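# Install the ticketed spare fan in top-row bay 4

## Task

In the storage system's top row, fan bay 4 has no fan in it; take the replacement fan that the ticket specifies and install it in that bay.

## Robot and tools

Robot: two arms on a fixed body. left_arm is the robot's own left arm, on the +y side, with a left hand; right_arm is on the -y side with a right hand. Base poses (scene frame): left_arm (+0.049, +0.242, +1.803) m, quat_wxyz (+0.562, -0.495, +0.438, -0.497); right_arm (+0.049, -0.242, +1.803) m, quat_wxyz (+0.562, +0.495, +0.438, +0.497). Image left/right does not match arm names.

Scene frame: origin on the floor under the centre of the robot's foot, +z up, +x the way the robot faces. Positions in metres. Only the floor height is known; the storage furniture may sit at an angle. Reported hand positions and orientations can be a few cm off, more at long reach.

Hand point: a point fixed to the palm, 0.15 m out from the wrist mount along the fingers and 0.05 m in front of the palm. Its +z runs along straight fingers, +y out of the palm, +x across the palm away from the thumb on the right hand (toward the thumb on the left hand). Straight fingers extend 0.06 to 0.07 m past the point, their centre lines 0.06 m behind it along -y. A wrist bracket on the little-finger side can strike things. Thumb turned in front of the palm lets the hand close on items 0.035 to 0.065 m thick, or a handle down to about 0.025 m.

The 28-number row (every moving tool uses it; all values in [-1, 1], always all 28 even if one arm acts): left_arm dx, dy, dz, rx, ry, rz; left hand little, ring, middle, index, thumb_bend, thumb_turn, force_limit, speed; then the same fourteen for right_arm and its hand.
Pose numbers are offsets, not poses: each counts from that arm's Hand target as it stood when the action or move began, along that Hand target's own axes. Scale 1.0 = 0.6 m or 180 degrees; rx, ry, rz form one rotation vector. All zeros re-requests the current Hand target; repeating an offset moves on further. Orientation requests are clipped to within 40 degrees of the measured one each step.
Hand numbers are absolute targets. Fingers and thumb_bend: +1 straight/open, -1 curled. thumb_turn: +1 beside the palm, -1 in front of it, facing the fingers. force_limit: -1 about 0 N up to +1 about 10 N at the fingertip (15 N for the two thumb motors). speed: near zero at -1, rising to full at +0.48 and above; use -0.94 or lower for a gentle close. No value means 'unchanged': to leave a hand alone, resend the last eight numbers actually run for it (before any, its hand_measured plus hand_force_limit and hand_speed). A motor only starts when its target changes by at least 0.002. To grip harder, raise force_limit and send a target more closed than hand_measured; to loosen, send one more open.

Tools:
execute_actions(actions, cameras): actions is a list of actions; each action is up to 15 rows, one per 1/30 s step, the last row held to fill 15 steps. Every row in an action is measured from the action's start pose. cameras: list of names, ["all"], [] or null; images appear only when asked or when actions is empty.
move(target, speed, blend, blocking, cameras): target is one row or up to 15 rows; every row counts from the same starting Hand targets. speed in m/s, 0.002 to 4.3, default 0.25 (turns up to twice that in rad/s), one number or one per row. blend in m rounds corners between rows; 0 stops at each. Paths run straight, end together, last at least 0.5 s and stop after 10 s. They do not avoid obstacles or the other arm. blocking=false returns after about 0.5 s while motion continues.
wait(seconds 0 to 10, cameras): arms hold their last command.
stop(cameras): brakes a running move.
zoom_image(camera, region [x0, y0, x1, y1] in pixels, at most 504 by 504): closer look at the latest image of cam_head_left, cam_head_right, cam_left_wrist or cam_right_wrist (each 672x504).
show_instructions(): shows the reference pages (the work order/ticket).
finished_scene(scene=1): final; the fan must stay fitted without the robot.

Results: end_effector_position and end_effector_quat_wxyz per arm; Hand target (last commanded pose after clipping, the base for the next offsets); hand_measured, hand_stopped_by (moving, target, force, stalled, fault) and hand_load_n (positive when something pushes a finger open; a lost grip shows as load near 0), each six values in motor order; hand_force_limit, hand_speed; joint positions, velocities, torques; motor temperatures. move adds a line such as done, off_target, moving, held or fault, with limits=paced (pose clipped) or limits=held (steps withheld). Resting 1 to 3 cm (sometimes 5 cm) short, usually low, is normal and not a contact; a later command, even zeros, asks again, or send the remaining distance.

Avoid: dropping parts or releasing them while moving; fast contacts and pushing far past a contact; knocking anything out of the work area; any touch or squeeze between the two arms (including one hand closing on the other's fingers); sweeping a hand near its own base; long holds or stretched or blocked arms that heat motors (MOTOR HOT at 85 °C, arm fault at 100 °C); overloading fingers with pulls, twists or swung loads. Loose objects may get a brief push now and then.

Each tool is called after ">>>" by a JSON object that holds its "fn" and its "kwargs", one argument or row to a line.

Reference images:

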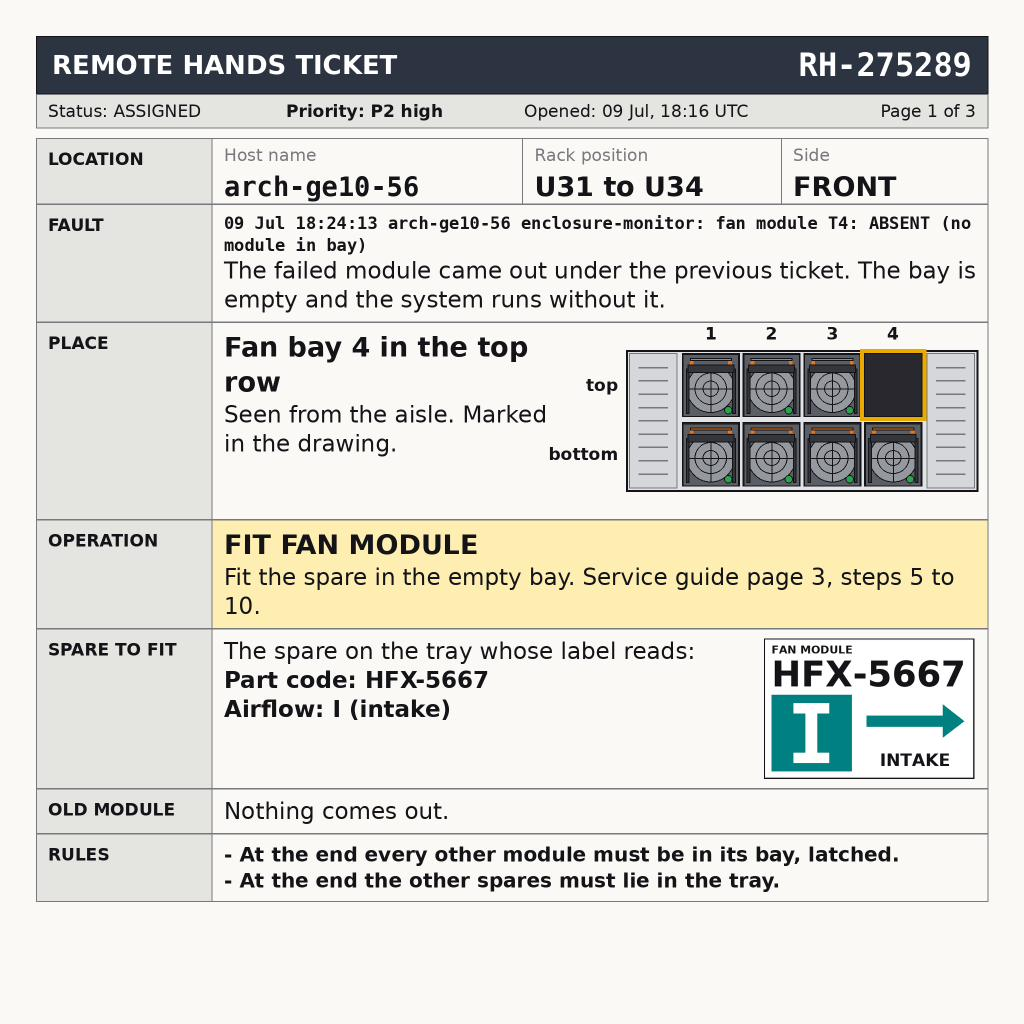

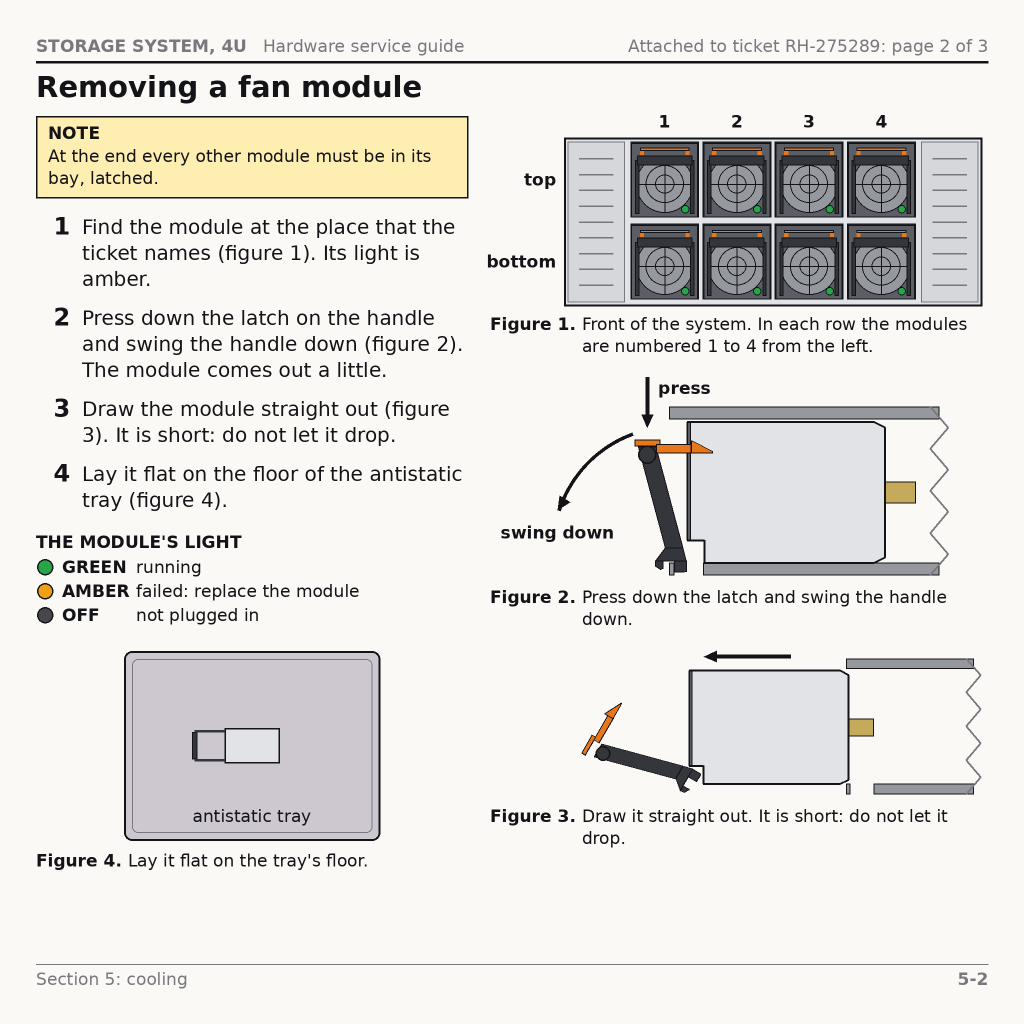

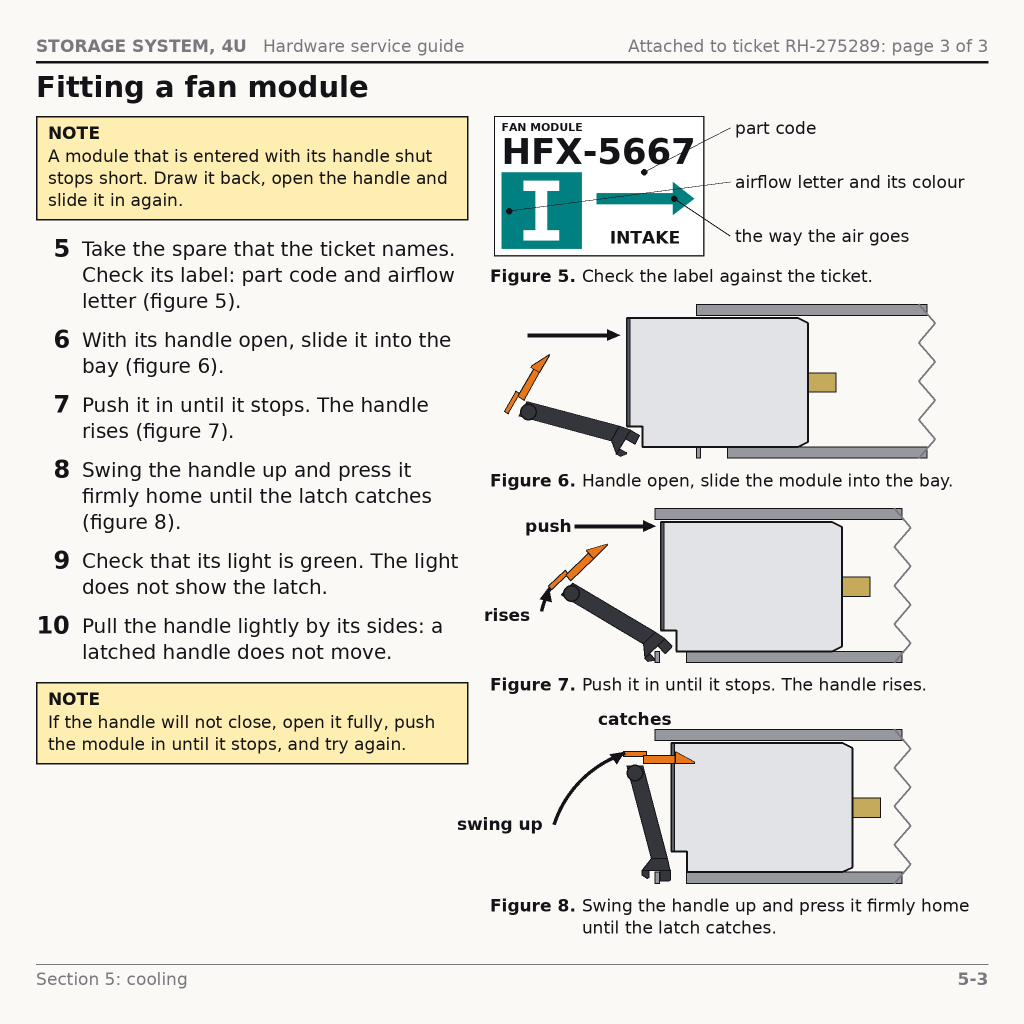

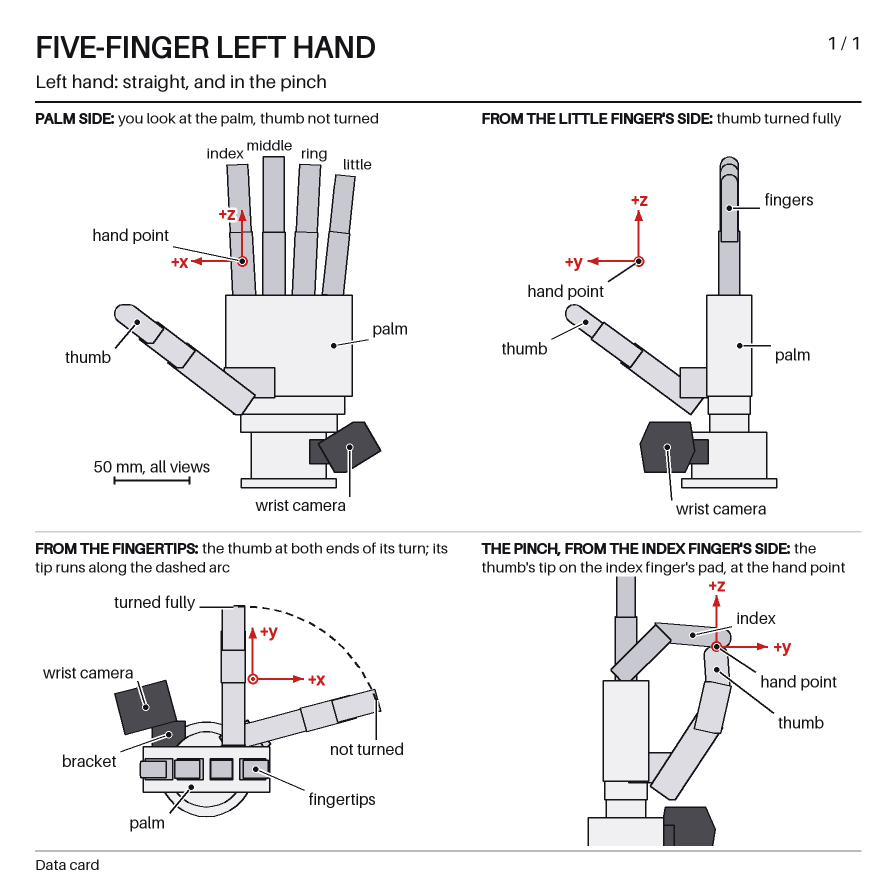

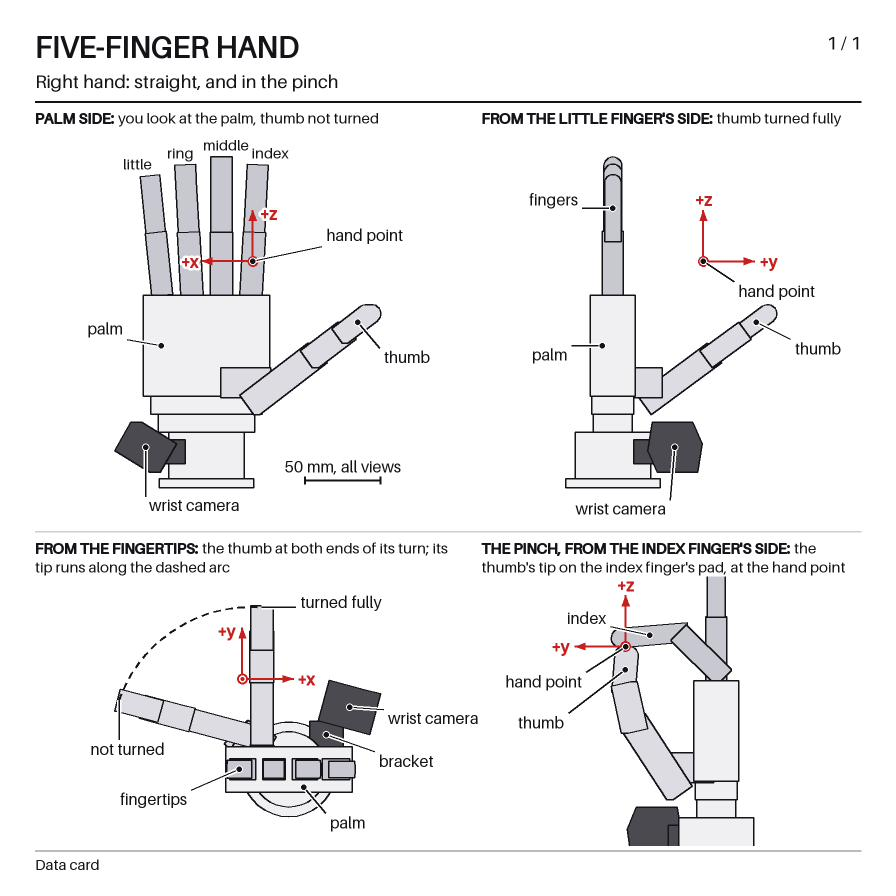

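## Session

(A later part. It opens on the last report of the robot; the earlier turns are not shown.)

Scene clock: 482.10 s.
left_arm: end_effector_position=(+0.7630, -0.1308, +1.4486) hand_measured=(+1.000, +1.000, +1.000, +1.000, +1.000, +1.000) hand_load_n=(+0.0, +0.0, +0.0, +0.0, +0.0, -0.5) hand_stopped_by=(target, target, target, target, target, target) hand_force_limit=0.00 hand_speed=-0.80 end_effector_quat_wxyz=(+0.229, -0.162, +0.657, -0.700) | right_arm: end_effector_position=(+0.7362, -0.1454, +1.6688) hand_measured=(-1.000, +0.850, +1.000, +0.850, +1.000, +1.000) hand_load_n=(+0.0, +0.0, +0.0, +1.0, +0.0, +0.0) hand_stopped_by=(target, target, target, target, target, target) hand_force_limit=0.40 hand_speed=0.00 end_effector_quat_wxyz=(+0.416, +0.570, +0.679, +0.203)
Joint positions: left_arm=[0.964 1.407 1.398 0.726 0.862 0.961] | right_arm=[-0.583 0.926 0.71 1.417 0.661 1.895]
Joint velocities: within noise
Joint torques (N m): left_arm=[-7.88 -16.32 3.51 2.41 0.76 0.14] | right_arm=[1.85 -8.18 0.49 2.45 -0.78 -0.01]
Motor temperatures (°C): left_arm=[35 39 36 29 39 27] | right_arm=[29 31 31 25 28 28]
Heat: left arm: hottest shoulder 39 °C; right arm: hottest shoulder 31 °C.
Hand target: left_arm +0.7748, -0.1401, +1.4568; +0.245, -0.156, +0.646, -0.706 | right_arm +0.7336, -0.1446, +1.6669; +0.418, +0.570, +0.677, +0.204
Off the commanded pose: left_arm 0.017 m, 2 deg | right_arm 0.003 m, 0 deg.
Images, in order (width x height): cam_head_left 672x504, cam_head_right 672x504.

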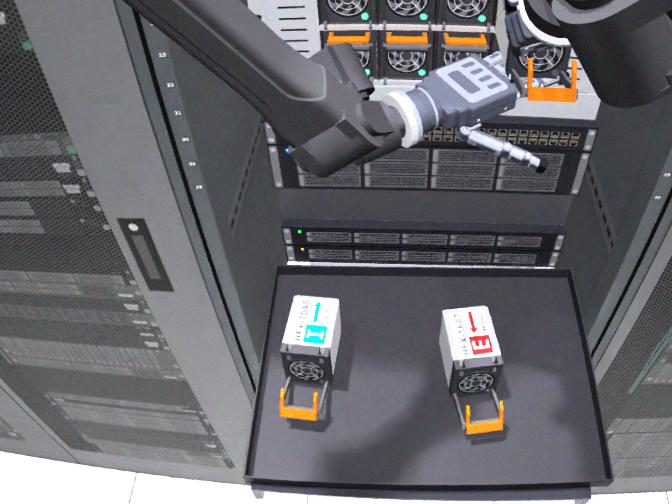

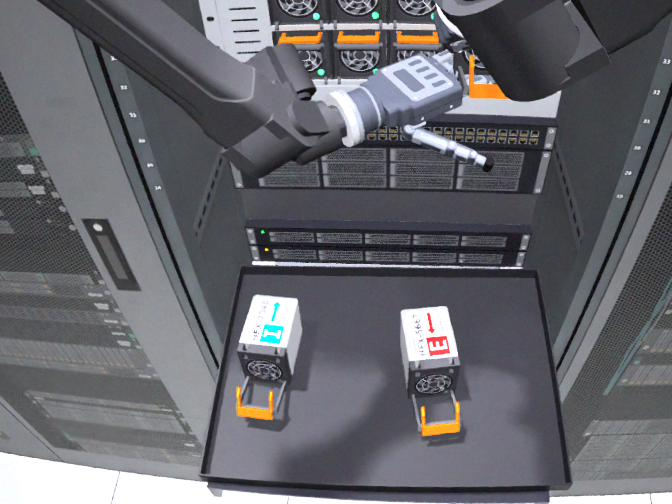

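>>> {"fn": "move", "kwargs": {
  "target": [0.0274,-0.0098,-0.0017,0,0,0,1,1,1,1,1,1,0.0,-0.8,0,-0.02,-0.0266,0,0,0,-1,0.85,1,0.85,1,1,0.4,0.0],
  "speed": 0.05,
  "cameras": ["cam_right_wrist","cam_head_left"]
}}

>>> {"fn": "zoom_image", "kwargs": {
  "camera": "cam_right_wrist",
  "region": [250, 40, 440, 190]
}}

Scene clock: 486.00 s.
left_arm: end_effector_position=(+0.7535, -0.1353, +1.4417) hand_measured=(+1.000, +1.000, +1.000, +1.000, +1.000, +1.000) hand_load_n=(+0.0, -3.0, -1.5, -0.5, +0.0, +0.0) hand_stopped_by=(target, target, target, target, target, target) hand_force_limit=0.00 hand_speed=-0.80 end_effector_quat_wxyz=(+0.231, -0.167, +0.664, -0.692) | right_arm: end_effector_position=(+0.7179, -0.1478, +1.6703) hand_measured=(-1.000, +0.850, +1.000, +0.850, +1.000, +1.000) hand_load_n=(+0.0, +0.0, +0.0, +0.5, +0.0, +0.0) hand_stopped_by=(target, target, target, target, target, target) hand_force_limit=0.40 hand_speed=0.00 end_effector_quat_wxyz=(+0.419, +0.572, +0.675, +0.204)
Joint positions: left_arm=[0.957 1.417 1.378 0.745 0.835 0.976] | right_arm=[-0.583 0.93 0.663 1.478 0.658 1.895]
Joint torques (N m): left_arm=[-8.76 -17.14 1.88 2.65 1.35 0.16] | right_arm=[1.96 -7.77 0.12 2.45 -0.63 -0.05]
Heat: left arm: hottest shoulder 39 °C; right arm: hottest shoulder 31 °C.
Hand target: left_arm +0.7597, -0.1481, +1.4609; +0.245, -0.156, +0.646, -0.706 | right_arm +0.7136, -0.1447, +1.6670; +0.418, +0.570, +0.677, +0.204
Off the commanded pose: left_arm 0.024 m, 3 deg | right_arm 0.006 m, 0 deg.
move: off_target (left_arm)
camera_calibration:
cam_right_wrist: T_world_to_cam=[[0.609661, 0.457484, 0.64732, -1.44948], [-0.323623, -0.60182, 0.730124, -1.0801], [0.72359, -0.654615, -0.218853, -0.142211], [0, 0, 0, 1]] pos_world=[0.637049, -0.0800059, 1.69576]
Images, in order (width x height): cam_head_left 672x504, cam_right_wrist 672x504.

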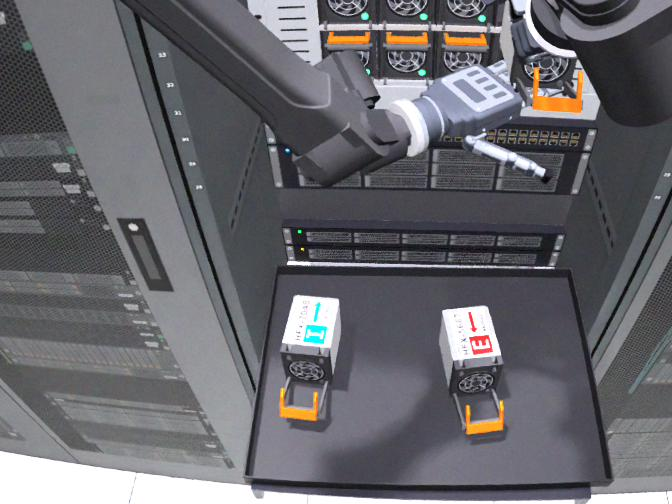

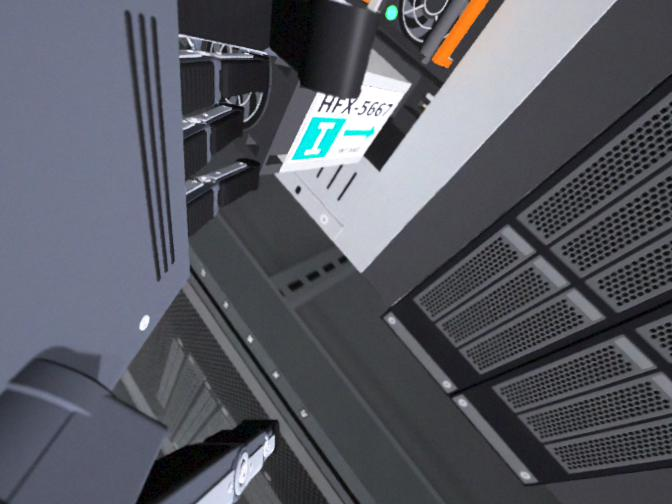

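Scaled by 2.653 from the camera's 672x504 image, which has a finer 960x720 frame.

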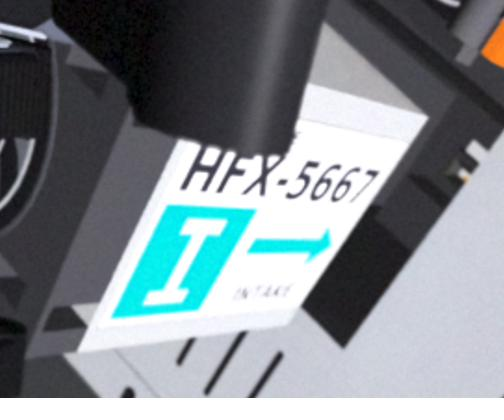

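>>> {"fn": "move", "kwargs": {
  "target": [-0.0053,-0.0364,0.0015,-0.0078,-0.0006,-0.012,1,1,1,1,1,1,0.0,-0.8,0,0,0,0,0,0,-1,0.85,1,0.85,1,1,0.4,0.0],
  "speed": 0.05,
  "cameras": ["cam_right_wrist"]
}}

>>> {"fn": "zoom_image", "kwargs": {
  "camera": "cam_right_wrist",
  "region": [250, 40, 440, 190]
}}

Scene clock: 488.67 s.
left_arm: end_effector_position=(+0.7360, -0.1435, +1.4428) hand_measured=(+1.000, +1.000, +1.000, +1.000, +1.000, +1.000) hand_load_n=(-0.5, -4.5, -1.5, +0.0, +0.0, -0.5) hand_stopped_by=(target, target, target, target, target, target) hand_force_limit=0.00 hand_speed=-0.80 end_effector_quat_wxyz=(+0.207, -0.185, +0.674, -0.685) | right_arm: end_effector_position=(+0.7179, -0.1479, +1.6703) hand_measured=(-1.000, +0.850, +1.000, +0.850, +1.000, +1.000) hand_load_n=(+0.5, +0.0, +0.5, +0.0, +0.0, +0.0) hand_stopped_by=(target, target, target, target, target, target) hand_force_limit=0.40 hand_speed=0.00 end_effector_quat_wxyz=(+0.419, +0.572, +0.675, +0.204)
Joint positions: left_arm=[0.934 1.401 1.338 0.709 0.789 0.977] | right_arm=[-0.583 0.93 0.663 1.478 0.658 1.895]
Joint torques (N m): left_arm=[-9.29 -20.25 1.59 1.73 1.43 0.18] | right_arm=[1.73 -8 0.01 2.43 -0.65 -0.05]
Heat: left arm: hottest shoulder 39 °C; right arm: hottest shoulder 31 °C.
Hand target: left_arm +0.7595, -0.1463, +1.4828; +0.230, -0.171, +0.652, -0.702 | right_arm +0.7137, -0.1447, +1.6671; +0.418, +0.570, +0.677, +0.204
Off the commanded pose: left_arm 0.047 m, 4 deg | right_arm 0.006 m, 0 deg.
move: off_target (left_arm)
camera_calibration:
cam_right_wrist: T_world_to_cam=[[0.609662, 0.457307, 0.647443, -1.44966], [-0.323904, -0.601763, 0.730046, -1.07985], [0.723462, -0.654791, -0.218748, -0.142388], [0, 0, 0, 1]] pos_world=[0.637048, -0.0801066, 1.69576]
Images, in order (width x height): cam_right_wrist 672x504.

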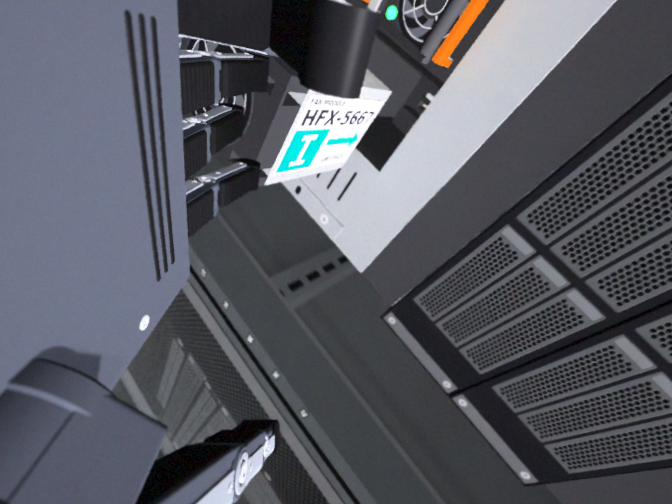

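Scaled by 2.653 from the camera's 672x504 image, which has a finer 960x720 frame.

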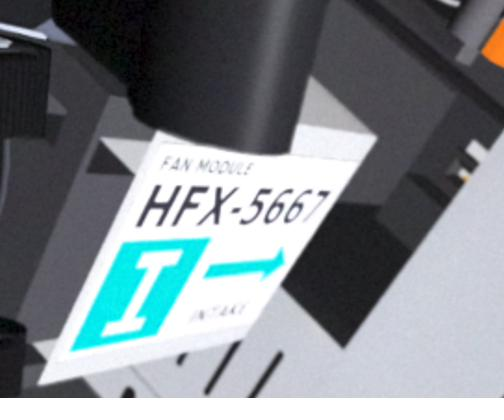

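>>> {"fn": "move", "kwargs": {
  "target": [-0.0315,-0.0198,-0.0003,0.0039,-0.0091,0.0078,1,1,1,1,1,1,0.0,-0.8,0,0,0,0,0,0,-1,0.85,1,0.85,1,1,0.4,0.0],
  "speed": 0.05,
  "cameras": ["cam_right_wrist"]
}}

>>> {"fn": "zoom_image", "kwargs": {
  "camera": "cam_right_wrist",
  "region": [250, 40, 440, 190]
}}

Scene clock: 491.93 s.
left_arm: end_effector_position=(+0.7477, -0.1339, +1.4540) hand_measured=(+1.000, +1.000, +1.000, +1.000, +1.000, +1.000) hand_load_n=(-0.5, -4.5, -1.5, +0.0, +0.0, +0.0) hand_stopped_by=(target, target, target, target, target, target) hand_force_limit=0.00 hand_speed=-0.80 end_effector_quat_wxyz=(+0.219, -0.185, +0.672, -0.683) | right_arm: end_effector_position=(+0.7179, -0.1479, +1.6703) hand_measured=(-1.000, +0.850, +1.000, +0.850, +1.000, +1.000) hand_load_n=(+0.0, +0.0, +0.0, +0.0, +0.0, +0.0) hand_stopped_by=(target, target, target, target, target, target) hand_force_limit=0.40 hand_speed=0.00 end_effector_quat_wxyz=(+0.419, +0.572, +0.675, +0.204)
Joint positions: left_arm=[0.934 1.372 1.332 0.709 0.784 0.977] | right_arm=[-0.583 0.93 0.663 1.478 0.658 1.895]
Joint torques (N m): left_arm=[-9.11 -19.84 1.87 2.71 1.42 0.12] | right_arm=[1.67 -7.77 0.08 2.37 -0.64 -0.05]
Heat: left arm: hottest shoulder 39 °C; right arm: hottest shoulder 31 °C.
Hand target: left_arm +0.7740, -0.1352, +1.4958; +0.249, -0.172, +0.646, -0.701 | right_arm +0.7137, -0.1447, +1.6671; +0.418, +0.570, +0.677, +0.204
Off the commanded pose: left_arm 0.049 m, 5 deg | right_arm 0.006 m, 0 deg.
move: off_target (left_arm)
camera_calibration:
cam_right_wrist: T_world_to_cam=[[0.609662, 0.457307, 0.647443, -1.44966], [-0.323904, -0.601763, 0.730046, -1.07985], [0.723462, -0.654791, -0.218748, -0.142388], [0, 0, 0, 1]] pos_world=[0.637048, -0.0801066, 1.69576]
Images, in order (width x height): cam_right_wrist 672x504.

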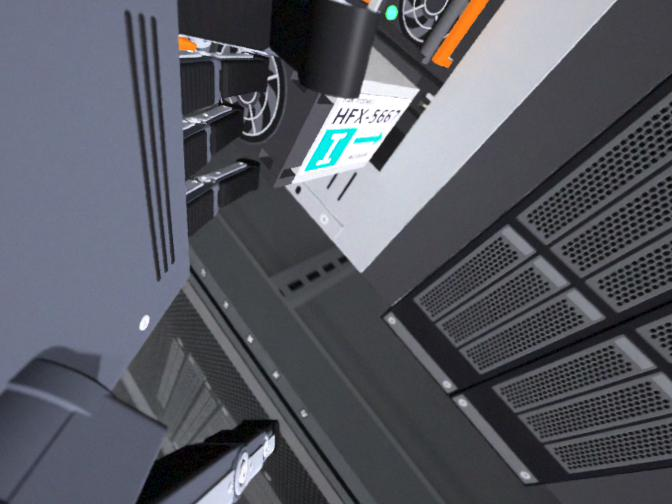

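Scaled by 2.653 from the camera's 672x504 image, which has a finer 960x720 frame.

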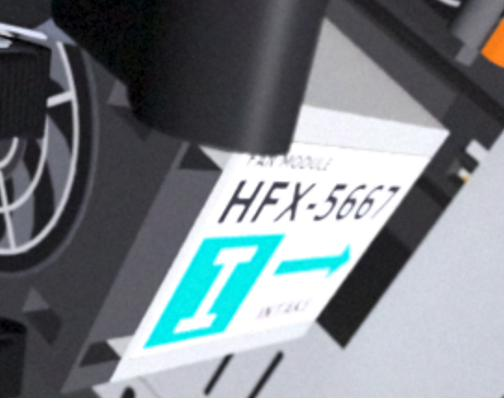

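>>> {"fn": "move", "kwargs": {
  "target": [-0.003,-0.0115,-0.0023,0.0047,-0.0007,-0.0032,1,1,1,1,1,1,0.0,-0.8,0,0,0,0,0,0,-1,0.85,1,0.85,1,1,0.4,0.0],
  "speed": 0.05,
  "cameras": ["cam_right_wrist"]
}}

>>> {"fn": "zoom_image", "kwargs": {
  "camera": "cam_right_wrist",
  "region": [250, 40, 440, 190]
}}

Scene clock: 493.90 s.
left_arm: end_effector_position=(+0.7475, -0.1324, +1.4580) hand_measured=(+1.000, +1.000, +1.000, +1.000, +1.000, +1.000) hand_load_n=(-0.5, -4.5, -1.5, -0.5, +0.0, -0.5) hand_stopped_by=(target, target, target, target, target, target) hand_force_limit=0.00 hand_speed=-0.80 end_effector_quat_wxyz=(+0.222, -0.182, +0.669, -0.685) | right_arm: end_effector_position=(+0.7179, -0.1479, +1.6703) hand_measured=(-1.000, +0.850, +1.000, +0.850, +1.000, +1.000) hand_load_n=(+0.0, +0.0, +0.0, +0.0, +0.0, +0.0) hand_stopped_by=(target, target, target, target, target, target) hand_force_limit=0.40 hand_speed=0.00 end_effector_quat_wxyz=(+0.419, +0.572, +0.675, +0.204)
Joint positions: left_arm=[0.934 1.365 1.323 0.721 0.791 0.977] | right_arm=[-0.583 0.93 0.663 1.478 0.658 1.895]
Joint torques (N m): left_arm=[-8.94 -20.54 1.83 2.8 1.63 -0.06] | right_arm=[2.02 -7.59 0.05 2.37 -0.61 -0.06]
Heat: left arm: hottest shoulder 39 °C; right arm: hottest shoulder 31 °C.
Hand target: left_arm +0.7738, -0.1328, +1.5027; +0.248, -0.174, +0.640, -0.706 | right_arm +0.7137, -0.1447, +1.6671; +0.418, +0.570, +0.677, +0.204
Off the commanded pose: left_arm 0.052 m, 5 deg | right_arm 0.006 m, 0 deg.
move: off_target (left_arm)
camera_calibration:
cam_right_wrist: T_world_to_cam=[[0.609662, 0.457307, 0.647443, -1.44966], [-0.323904, -0.601763, 0.730046, -1.07985], [0.723462, -0.654791, -0.218748, -0.142388], [0, 0, 0, 1]] pos_world=[0.637048, -0.0801066, 1.69576]
Images, in order (width x height): cam_right_wrist 672x504.

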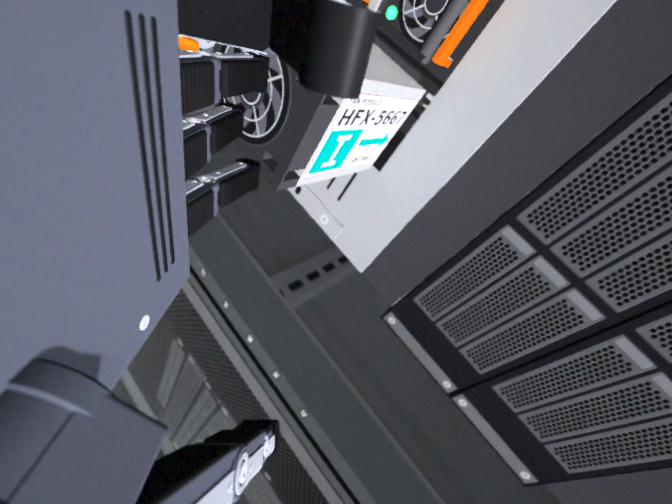

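Scaled by 2.653 from the camera's 672x504 image, which has a finer 960x720 frame.

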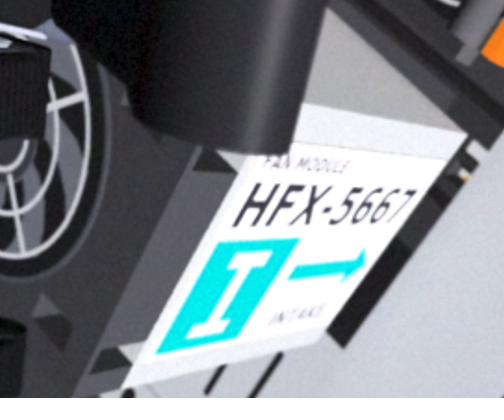

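>>> {"fn": "move", "kwargs": {
  "target": [-0.0053,-0.0005,-0.0075,-0.0013,0.0124,-0.0046,1,1,1,1,1,1,0.0,-0.8,0,0,0,0,0,0,-1,0.85,1,0.85,1,1,0.4,0.0],
  "speed": 0.05,
  "cameras": ["cam_right_wrist"]
}}

>>> {"fn": "zoom_image", "kwargs": {
  "camera": "cam_right_wrist",
  "region": [350, 50, 450, 190]
}}

>>> {"fn": "zoom_image", "kwargs": {
  "camera": "cam_right_wrist",
  "region": [250, 80, 370, 200]
}}

Scene clock: 496.30 s.
left_arm: end_effector_position=(+0.7417, -0.1345, +1.4624) hand_measured=(+1.000, +1.000, +1.000, +1.000, +1.000, +1.000) hand_load_n=(-0.5, -3.5, -3.0, +0.0, +0.0, +0.0) hand_stopped_by=(target, target, target, target, target, target) hand_force_limit=0.00 hand_speed=-0.80 end_effector_quat_wxyz=(+0.202, -0.178, +0.668, -0.694) | right_arm: end_effector_position=(+0.7181, -0.1483, +1.6711) hand_measured=(-1.000, +0.850, +1.000, +0.850, +1.000, +1.000) hand_load_n=(+0.0, +0.0, +0.5, +0.0, +0.0, +0.0) hand_stopped_by=(target, target, target, target, target, target) hand_force_limit=0.40 hand_speed=0.00 end_effector_quat_wxyz=(+0.420, +0.572, +0.674, +0.205)
Joint positions: left_arm=[0.934 1.353 1.323 0.673 0.817 0.977] | right_arm=[-0.583 0.93 0.663 1.481 0.656 1.895]
Joint torques (N m): left_arm=[-7.88 -21.07 2.67 1.84 1.75 0.03] | right_arm=[1.79 -7.94 0.2 2.19 -0.55 -0.07]
Heat: left arm: hottest shoulder 39 °C; right arm: hottest shoulder 31 °C.
Hand target: left_arm +0.7739, -0.1272, +1.5028; +0.230, -0.166, +0.644, -0.710 | right_arm +0.7137, -0.1447, +1.6671; +0.418, +0.570, +0.677, +0.204
Off the commanded pose: left_arm 0.052 m, 5 deg | right_arm 0.007 m, 1 deg.
move: off_target (left_arm)
camera_calibration:
cam_right_wrist: T_world_to_cam=[[0.607935, 0.456189, 0.649851, -1.45305], [-0.327287, -0.601716, 0.728575, -1.07568], [0.723394, -0.655614, -0.2165, -0.146455], [0, 0, 0, 1]] pos_world=[0.637246, -0.0804102, 1.69627]
Images, in order (width x height): cam_right_wrist 672x504.

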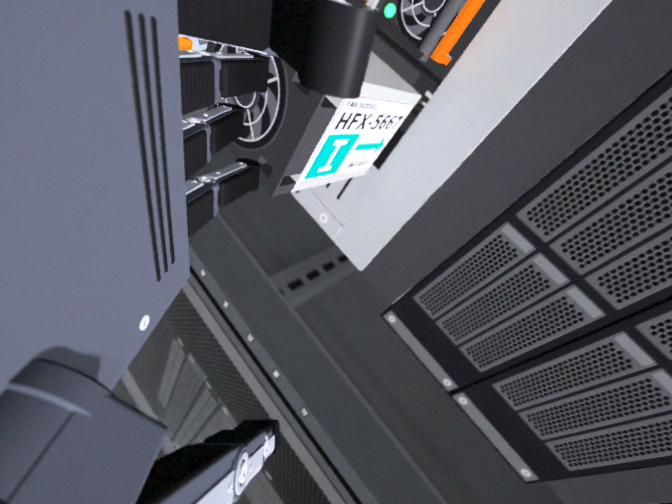

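Scaled by 3.600 from the camera's 672x504 image, which has a finer 960x720 frame.

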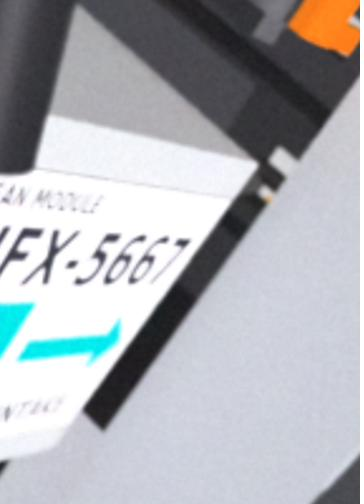

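Scaled by 4.200 from the camera's 672x504 image, which has a finer 960x720 frame.

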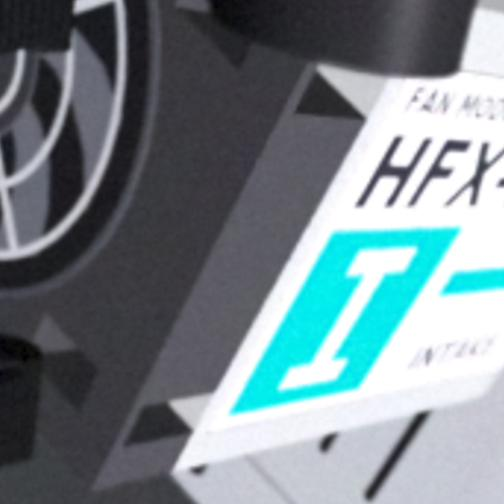

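>>> {"fn": "move", "kwargs": {
  "target": [-0.0155,-0.0003,-0.0118,-0.0033,0.0187,-0.0092,1,1,1,1,1,1,0.0,-0.8,0,0,0,0,0,0,-1,0.85,1,0.85,1,1,0.4,0.0],
  "speed": 0.05,
  "cameras": ["cam_right_wrist","cam_head_left"]
}}

>>> {"fn": "zoom_image", "kwargs": {
  "camera": "cam_right_wrist",
  "region": [350, 50, 450, 190]
}}

>>> {"fn": "zoom_image", "kwargs": {
  "camera": "cam_right_wrist",
  "region": [250, 80, 370, 200]
}}

Scene clock: 504.80 s.
left_arm: end_effector_position=(+0.7439, -0.1294, +1.4739) hand_measured=(+1.000, +1.000, +1.000, +1.000, +1.000, +1.000) hand_load_n=(+0.0, -4.5, -2.5, -0.5, +0.0, +0.0) hand_stopped_by=(target, target, target, target, target, target) hand_force_limit=0.00 hand_speed=-0.80 end_effector_quat_wxyz=(+0.166, -0.171, +0.668, -0.705) | right_arm: end_effector_position=(+0.7177, -0.1473, +1.6705) hand_measured=(-1.000, +0.850, +1.000, +0.850, +1.000, +1.000) hand_load_n=(+0.0, +0.0, +0.0, +0.0, +0.0, +0.0) hand_stopped_by=(target, target, target, target, target, target) hand_force_limit=0.40 hand_speed=0.00 end_effector_quat_wxyz=(+0.419, +0.572, +0.675, +0.205)
Joint positions: left_arm=[0.941 1.318 1.348 0.548 0.861 0.977] | right_arm=[-0.583 0.932 0.663 1.481 0.655 1.895]
Joint torques (N m): left_arm=[-6.3 -20.72 3.69 1.69 1.69 0.13] | right_arm=[1.44 -8.18 0.03 2.18 -0.5 -0.03]
Heat: left arm: hottest shoulder 40 °C; right arm: hottest shoulder 31 °C.
Hand target: left_arm +0.7779, -0.1162, +1.5024; +0.200, -0.155, +0.652, -0.714 | right_arm +0.7136, -0.1445, +1.6669; +0.418, +0.570, +0.677, +0.204
Off the commanded pose: left_arm 0.047 m, 5 deg | right_arm 0.006 m, 0 deg.
move: off_target (left_arm)
camera_calibration:
cam_right_wrist: T_world_to_cam=[[0.607602, 0.457502, 0.64924, -1.45148], [-0.325304, -0.602374, 0.728919, -1.07683], [0.724567, -0.654093, -0.217176, -0.145091], [0, 0, 0, 1]] pos_world=[0.636751, -0.079504, 1.69577]
Images, in order (width x height): cam_head_left 672x504, cam_right_wrist 672x504.

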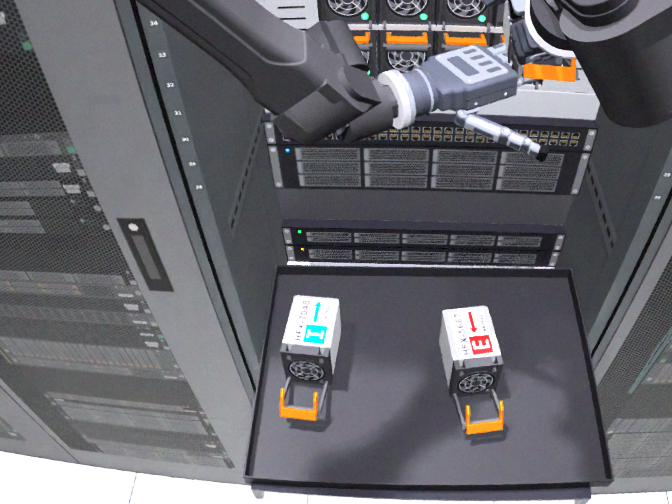

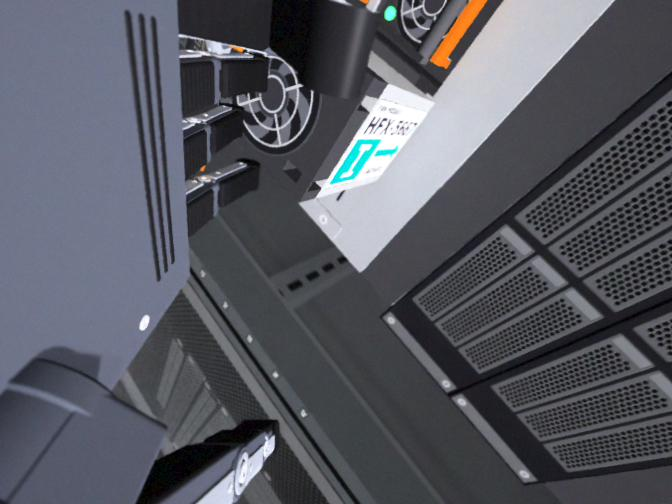

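Scaled by 3.600 from the camera's 672x504 image, which has a finer 960x720 frame.

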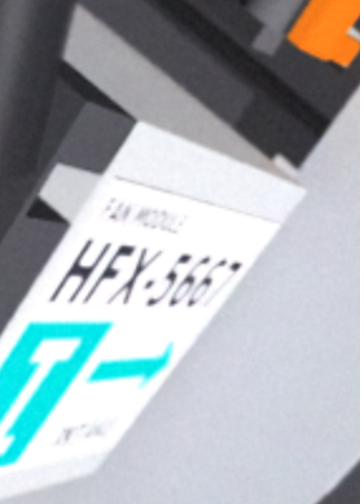

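Scaled by 4.200 from the camera's 672x504 image, which has a finer 960x720 frame.

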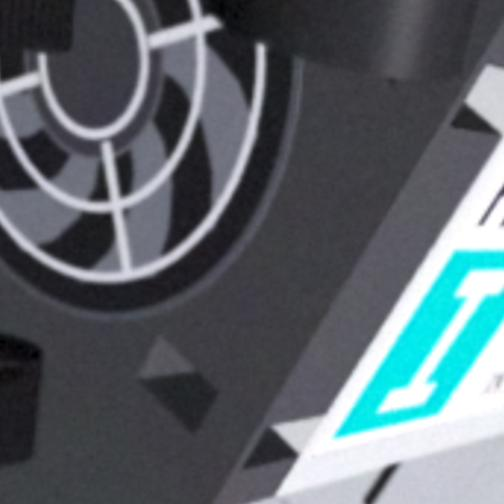

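>>> {"fn": "move", "kwargs": {
  "target": [0.0088,0.048,0.0142,-0.0059,-0.0362,0.0252,1,1,1,1,1,1,0.0,-0.8,0,0,0,0,0,0,-1,0.85,1,0.85,1,1,0.4,0.0],
  "speed": 0.05,
  "cameras": ["cam_right_wrist"]
}}

>>> {"fn": "zoom_image", "kwargs": {
  "camera": "cam_right_wrist",
  "region": [350, 50, 450, 190]
}}

>>> {"fn": "zoom_image", "kwargs": {
  "camera": "cam_right_wrist",
  "region": [250, 80, 370, 200]
}}

Scene clock: 511.47 s.
left_arm: end_effector_position=(+0.7614, -0.1257, +1.4569) hand_measured=(+1.000, +1.000, +1.000, +1.000, +1.000, +1.000) hand_load_n=(+0.0, -4.0, -2.0, -0.5, +0.0, -0.5) hand_stopped_by=(target, target, target, target, target, target) hand_force_limit=0.00 hand_speed=-0.80 end_effector_quat_wxyz=(+0.239, -0.181, +0.669, -0.680) | right_arm: end_effector_position=(+0.7176, -0.1469, +1.6702) hand_measured=(-1.000, +0.850, +1.000, +0.850, +1.000, +1.000) hand_load_n=(+0.0, +0.0, +0.0, +0.0, +0.0, +0.0) hand_stopped_by=(target, target, target, target, target, target) hand_force_limit=0.40 hand_speed=0.00 end_effector_quat_wxyz=(+0.419, +0.571, +0.675, +0.205)
Joint positions: left_arm=[0.941 1.368 1.343 0.734 0.781 0.978] | right_arm=[-0.583 0.933 0.663 1.481 0.655 1.895]
Joint torques (N m): left_arm=[-7.3 -17.32 3.07 2.97 1.38 0.07] | right_arm=[2.14 -7.71 0.06 2.3 -0.53 -0.01]
Heat: left arm: hottest shoulder 40 °C; right arm: hottest shoulder 31 °C.
Hand target: left_arm +0.7799, -0.1281, +1.4745; +0.263, -0.171, +0.652, -0.690 | right_arm +0.7136, -0.1446, +1.6669; +0.418, +0.570, +0.677, +0.204
Off the commanded pose: left_arm 0.026 m, 4 deg | right_arm 0.006 m, 0 deg.
move: off_target (left_arm)
camera_calibration:
cam_right_wrist: T_world_to_cam=[[0.607592, 0.457925, 0.648951, -1.4509], [-0.324579, -0.602563, 0.729086, -1.07729], [0.7249, -0.653622, -0.217479, -0.144527], [0, 0, 0, 1]] pos_world=[0.636653, -0.0792021, 1.69557]
Images, in order (width x height): cam_right_wrist 672x504.

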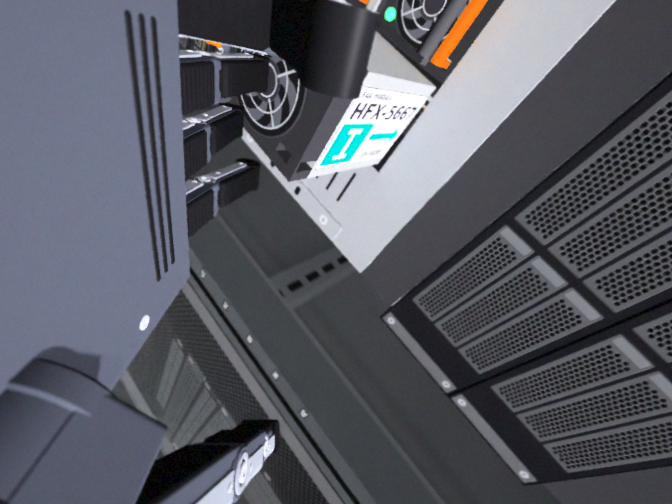

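Scaled by 3.600 from the camera's 672x504 image, which has a finer 960x720 frame.

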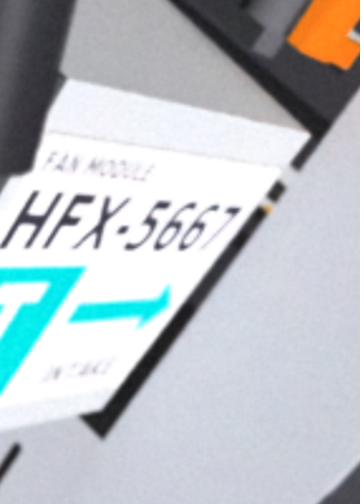

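Scaled by 4.200 from the camera's 672x504 image, which has a finer 960x720 frame.

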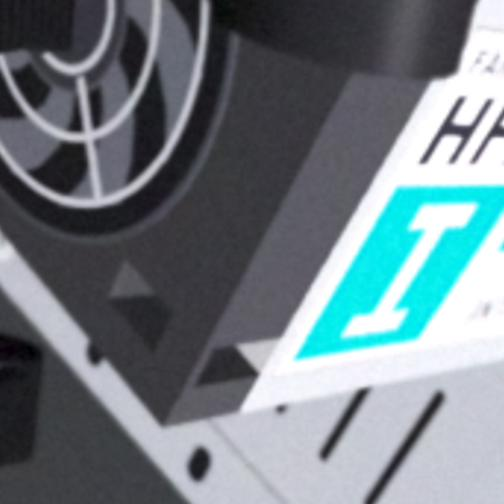

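>>> {"fn": "move", "kwargs": {
  "target": [0.0132,0.0134,0.015,0.0019,0.0025,-0.0061,1,1,1,1,1,1,0.0,-0.8,0,0,0,0,0,0,-1,0.85,1,0.85,1,1,0.4,0.0],
  "speed": 0.05,
  "cameras": ["cam_right_wrist"]
}}

>>> {"fn": "zoom_image", "kwargs": {
  "camera": "cam_right_wrist",
  "region": [350, 50, 450, 190]
}}

>>> {"fn": "zoom_image", "kwargs": {
  "camera": "cam_right_wrist",
  "region": [250, 80, 370, 200]
}}

Scene clock: 514.77 s.
left_arm: end_effector_position=(+0.7649, -0.1314, +1.4524) hand_measured=(+1.000, +1.000, +1.000, +1.000, +1.000, +1.000) hand_load_n=(+0.0, +0.0, -1.0, +0.0, +0.0, +0.0) hand_stopped_by=(target, target, target, target, target, target) hand_force_limit=0.00 hand_speed=-0.80 end_effector_quat_wxyz=(+0.241, -0.177, +0.666, -0.684) | right_arm: end_effector_position=(+0.7176, -0.1469, +1.6702) hand_measured=(-1.000, +0.850, +1.000, +0.850, +1.000, +1.000) hand_load_n=(+0.0, +0.0, +0.0, +0.0, -0.5, +0.0) hand_stopped_by=(target, target, target, target, target, target) hand_force_limit=0.40 hand_speed=0.00 end_effector_quat_wxyz=(+0.419, +0.571, +0.675, +0.205)
Joint positions: left_arm=[0.941 1.392 1.372 0.737 0.794 0.978] | right_arm=[-0.583 0.933 0.663 1.481 0.655 1.895]
Joint torques (N m): left_arm=[-8.06 -16.5 3.6 2.52 1.09 -0.03] | right_arm=[1.61 -7.94 0.09 2.14 -0.53 -0.04]
Heat: left arm: hottest shoulder 40 °C; right arm: hottest shoulder 31 °C.
Hand target: left_arm +0.7798, -0.1402, +1.4664; +0.254, -0.174, +0.649, -0.695 | right_arm +0.7136, -0.1446, +1.6669; +0.418, +0.570, +0.677, +0.204
Off the commanded pose: left_arm 0.022 m, 3 deg | right_arm 0.006 m, 0 deg.
move: off_target (left_arm)
camera_calibration:
cam_right_wrist: T_world_to_cam=[[0.607592, 0.457925, 0.648951, -1.4509], [-0.324579, -0.602563, 0.729086, -1.07729], [0.7249, -0.653622, -0.217479, -0.144527], [0, 0, 0, 1]] pos_world=[0.636653, -0.0792021, 1.69557]
Images, in order (width x height): cam_right_wrist 672x504.

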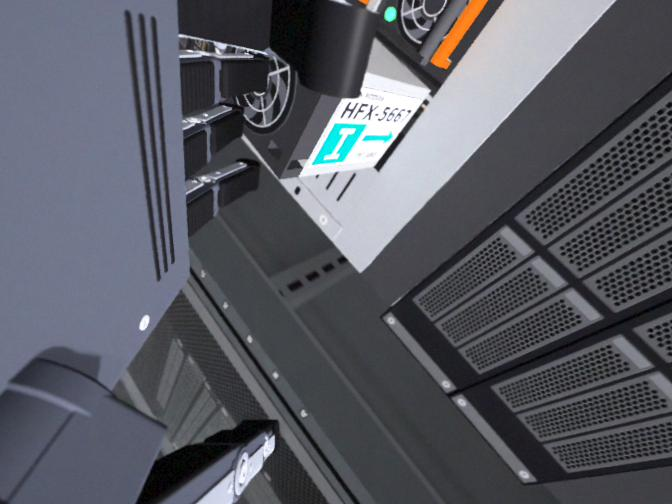

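Scaled by 3.600 from the camera's 672x504 image, which has a finer 960x720 frame.

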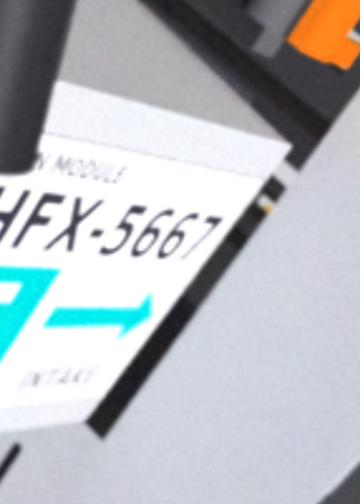

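Scaled by 4.200 from the camera's 672x504 image, which has a finer 960x720 frame.

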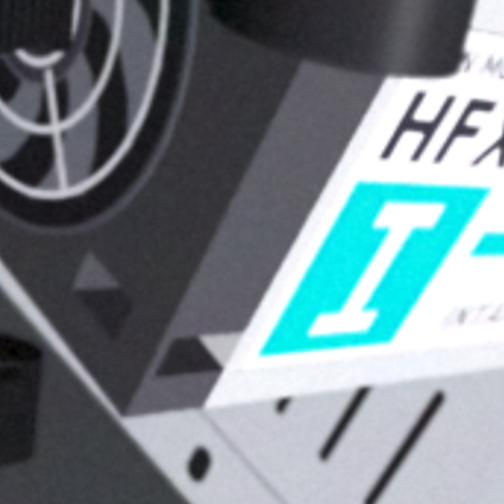

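>>> {"fn": "zoom_image", "kwargs": {
  "camera": "cam_right_wrist",
  "region": [370, 0, 490, 110]
}}

Scaled by 4.200 from the camera's 672x504 image, which has a finer 960x720 frame.

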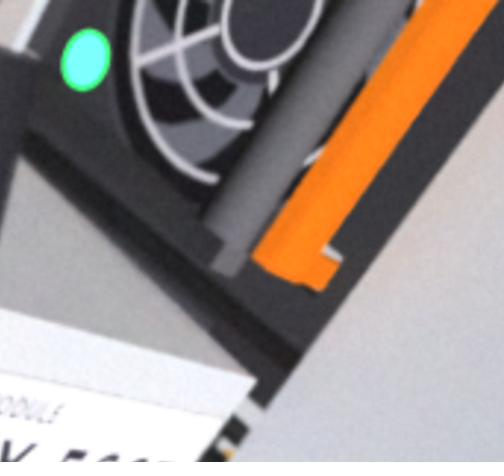

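>>> {"fn": "move", "kwargs": {
  "target": [0.0026,-0.0095,0.0167,0,0,0,1,1,1,1,1,1,0.0,-0.8,0,0,0,0,0,0,-1,0.85,1,0.85,1,1,0.4,0.0],
  "speed": 0.05,
  "cameras": ["cam_right_wrist"]
}}

>>> {"fn": "zoom_image", "kwargs": {
  "camera": "cam_right_wrist",
  "region": [350, 50, 450, 190]
}}

Scene clock: 521.77 s.
left_arm: end_effector_position=(+0.7675, -0.1362, +1.4552) hand_measured=(+1.000, +1.000, +1.000, +1.000, +1.000, +1.000) hand_load_n=(+0.0, -1.5, -0.5, +0.0, +0.0, -0.5) hand_stopped_by=(target, target, target, target, target, target) hand_force_limit=0.00 hand_speed=-0.80 end_effector_quat_wxyz=(+0.241, -0.182, +0.665, -0.683) | right_arm: end_effector_position=(+0.7176, -0.1469, +1.6702) hand_measured=(-1.000, +0.850, +1.000, +0.850, +1.000, +1.000) hand_load_n=(+0.0, +0.0, +0.0, +0.0, +0.0, +0.0) hand_stopped_by=(target, target, target, target, target, target) hand_force_limit=0.40 hand_speed=0.00 end_effector_quat_wxyz=(+0.419, +0.571, +0.675, +0.205)
Joint positions: left_arm=[0.928 1.394 1.378 0.731 0.78 0.979] | right_arm=[-0.583 0.933 0.663 1.481 0.655 1.895]
Joint torques (N m): left_arm=[-8.94 -16.56 3.86 1.68 0.99 0.15] | right_arm=[1.79 -8.23 0.14 2.24 -0.51 -0.03]
Heat: left arm: hottest shoulder 41 °C; right arm: hottest shoulder 31 °C.
Hand target: left_arm +0.7835, -0.1491, +1.4730; +0.254, -0.174, +0.649, -0.695 | right_arm +0.7136, -0.1446, +1.6669; +0.418, +0.570, +0.677, +0.204
Off the commanded pose: left_arm 0.027 m, 3 deg | right_arm 0.006 m, 0 deg.
move: off_target (left_arm)
camera_calibration:
cam_right_wrist: T_world_to_cam=[[0.607592, 0.457925, 0.648951, -1.4509], [-0.324579, -0.602563, 0.729086, -1.07729], [0.7249, -0.653622, -0.217479, -0.144527], [0, 0, 0, 1]] pos_world=[0.636653, -0.0792021, 1.69557]
Images, in order (width x height): cam_right_wrist 672x504.

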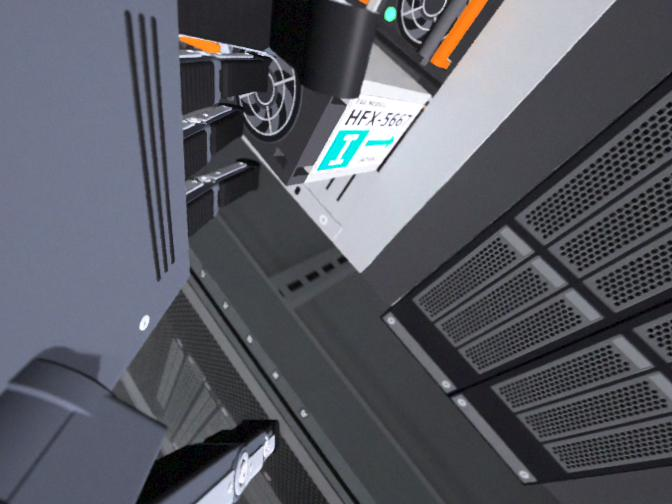

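Scaled by 3.600 from the camera's 672x504 image, which has a finer 960x720 frame.

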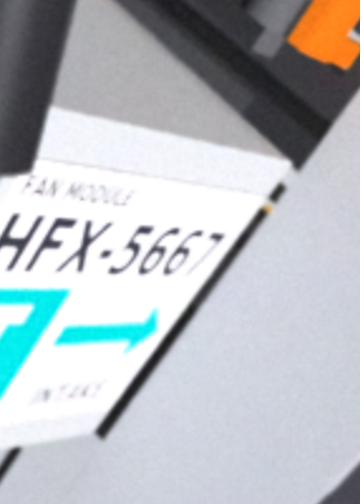

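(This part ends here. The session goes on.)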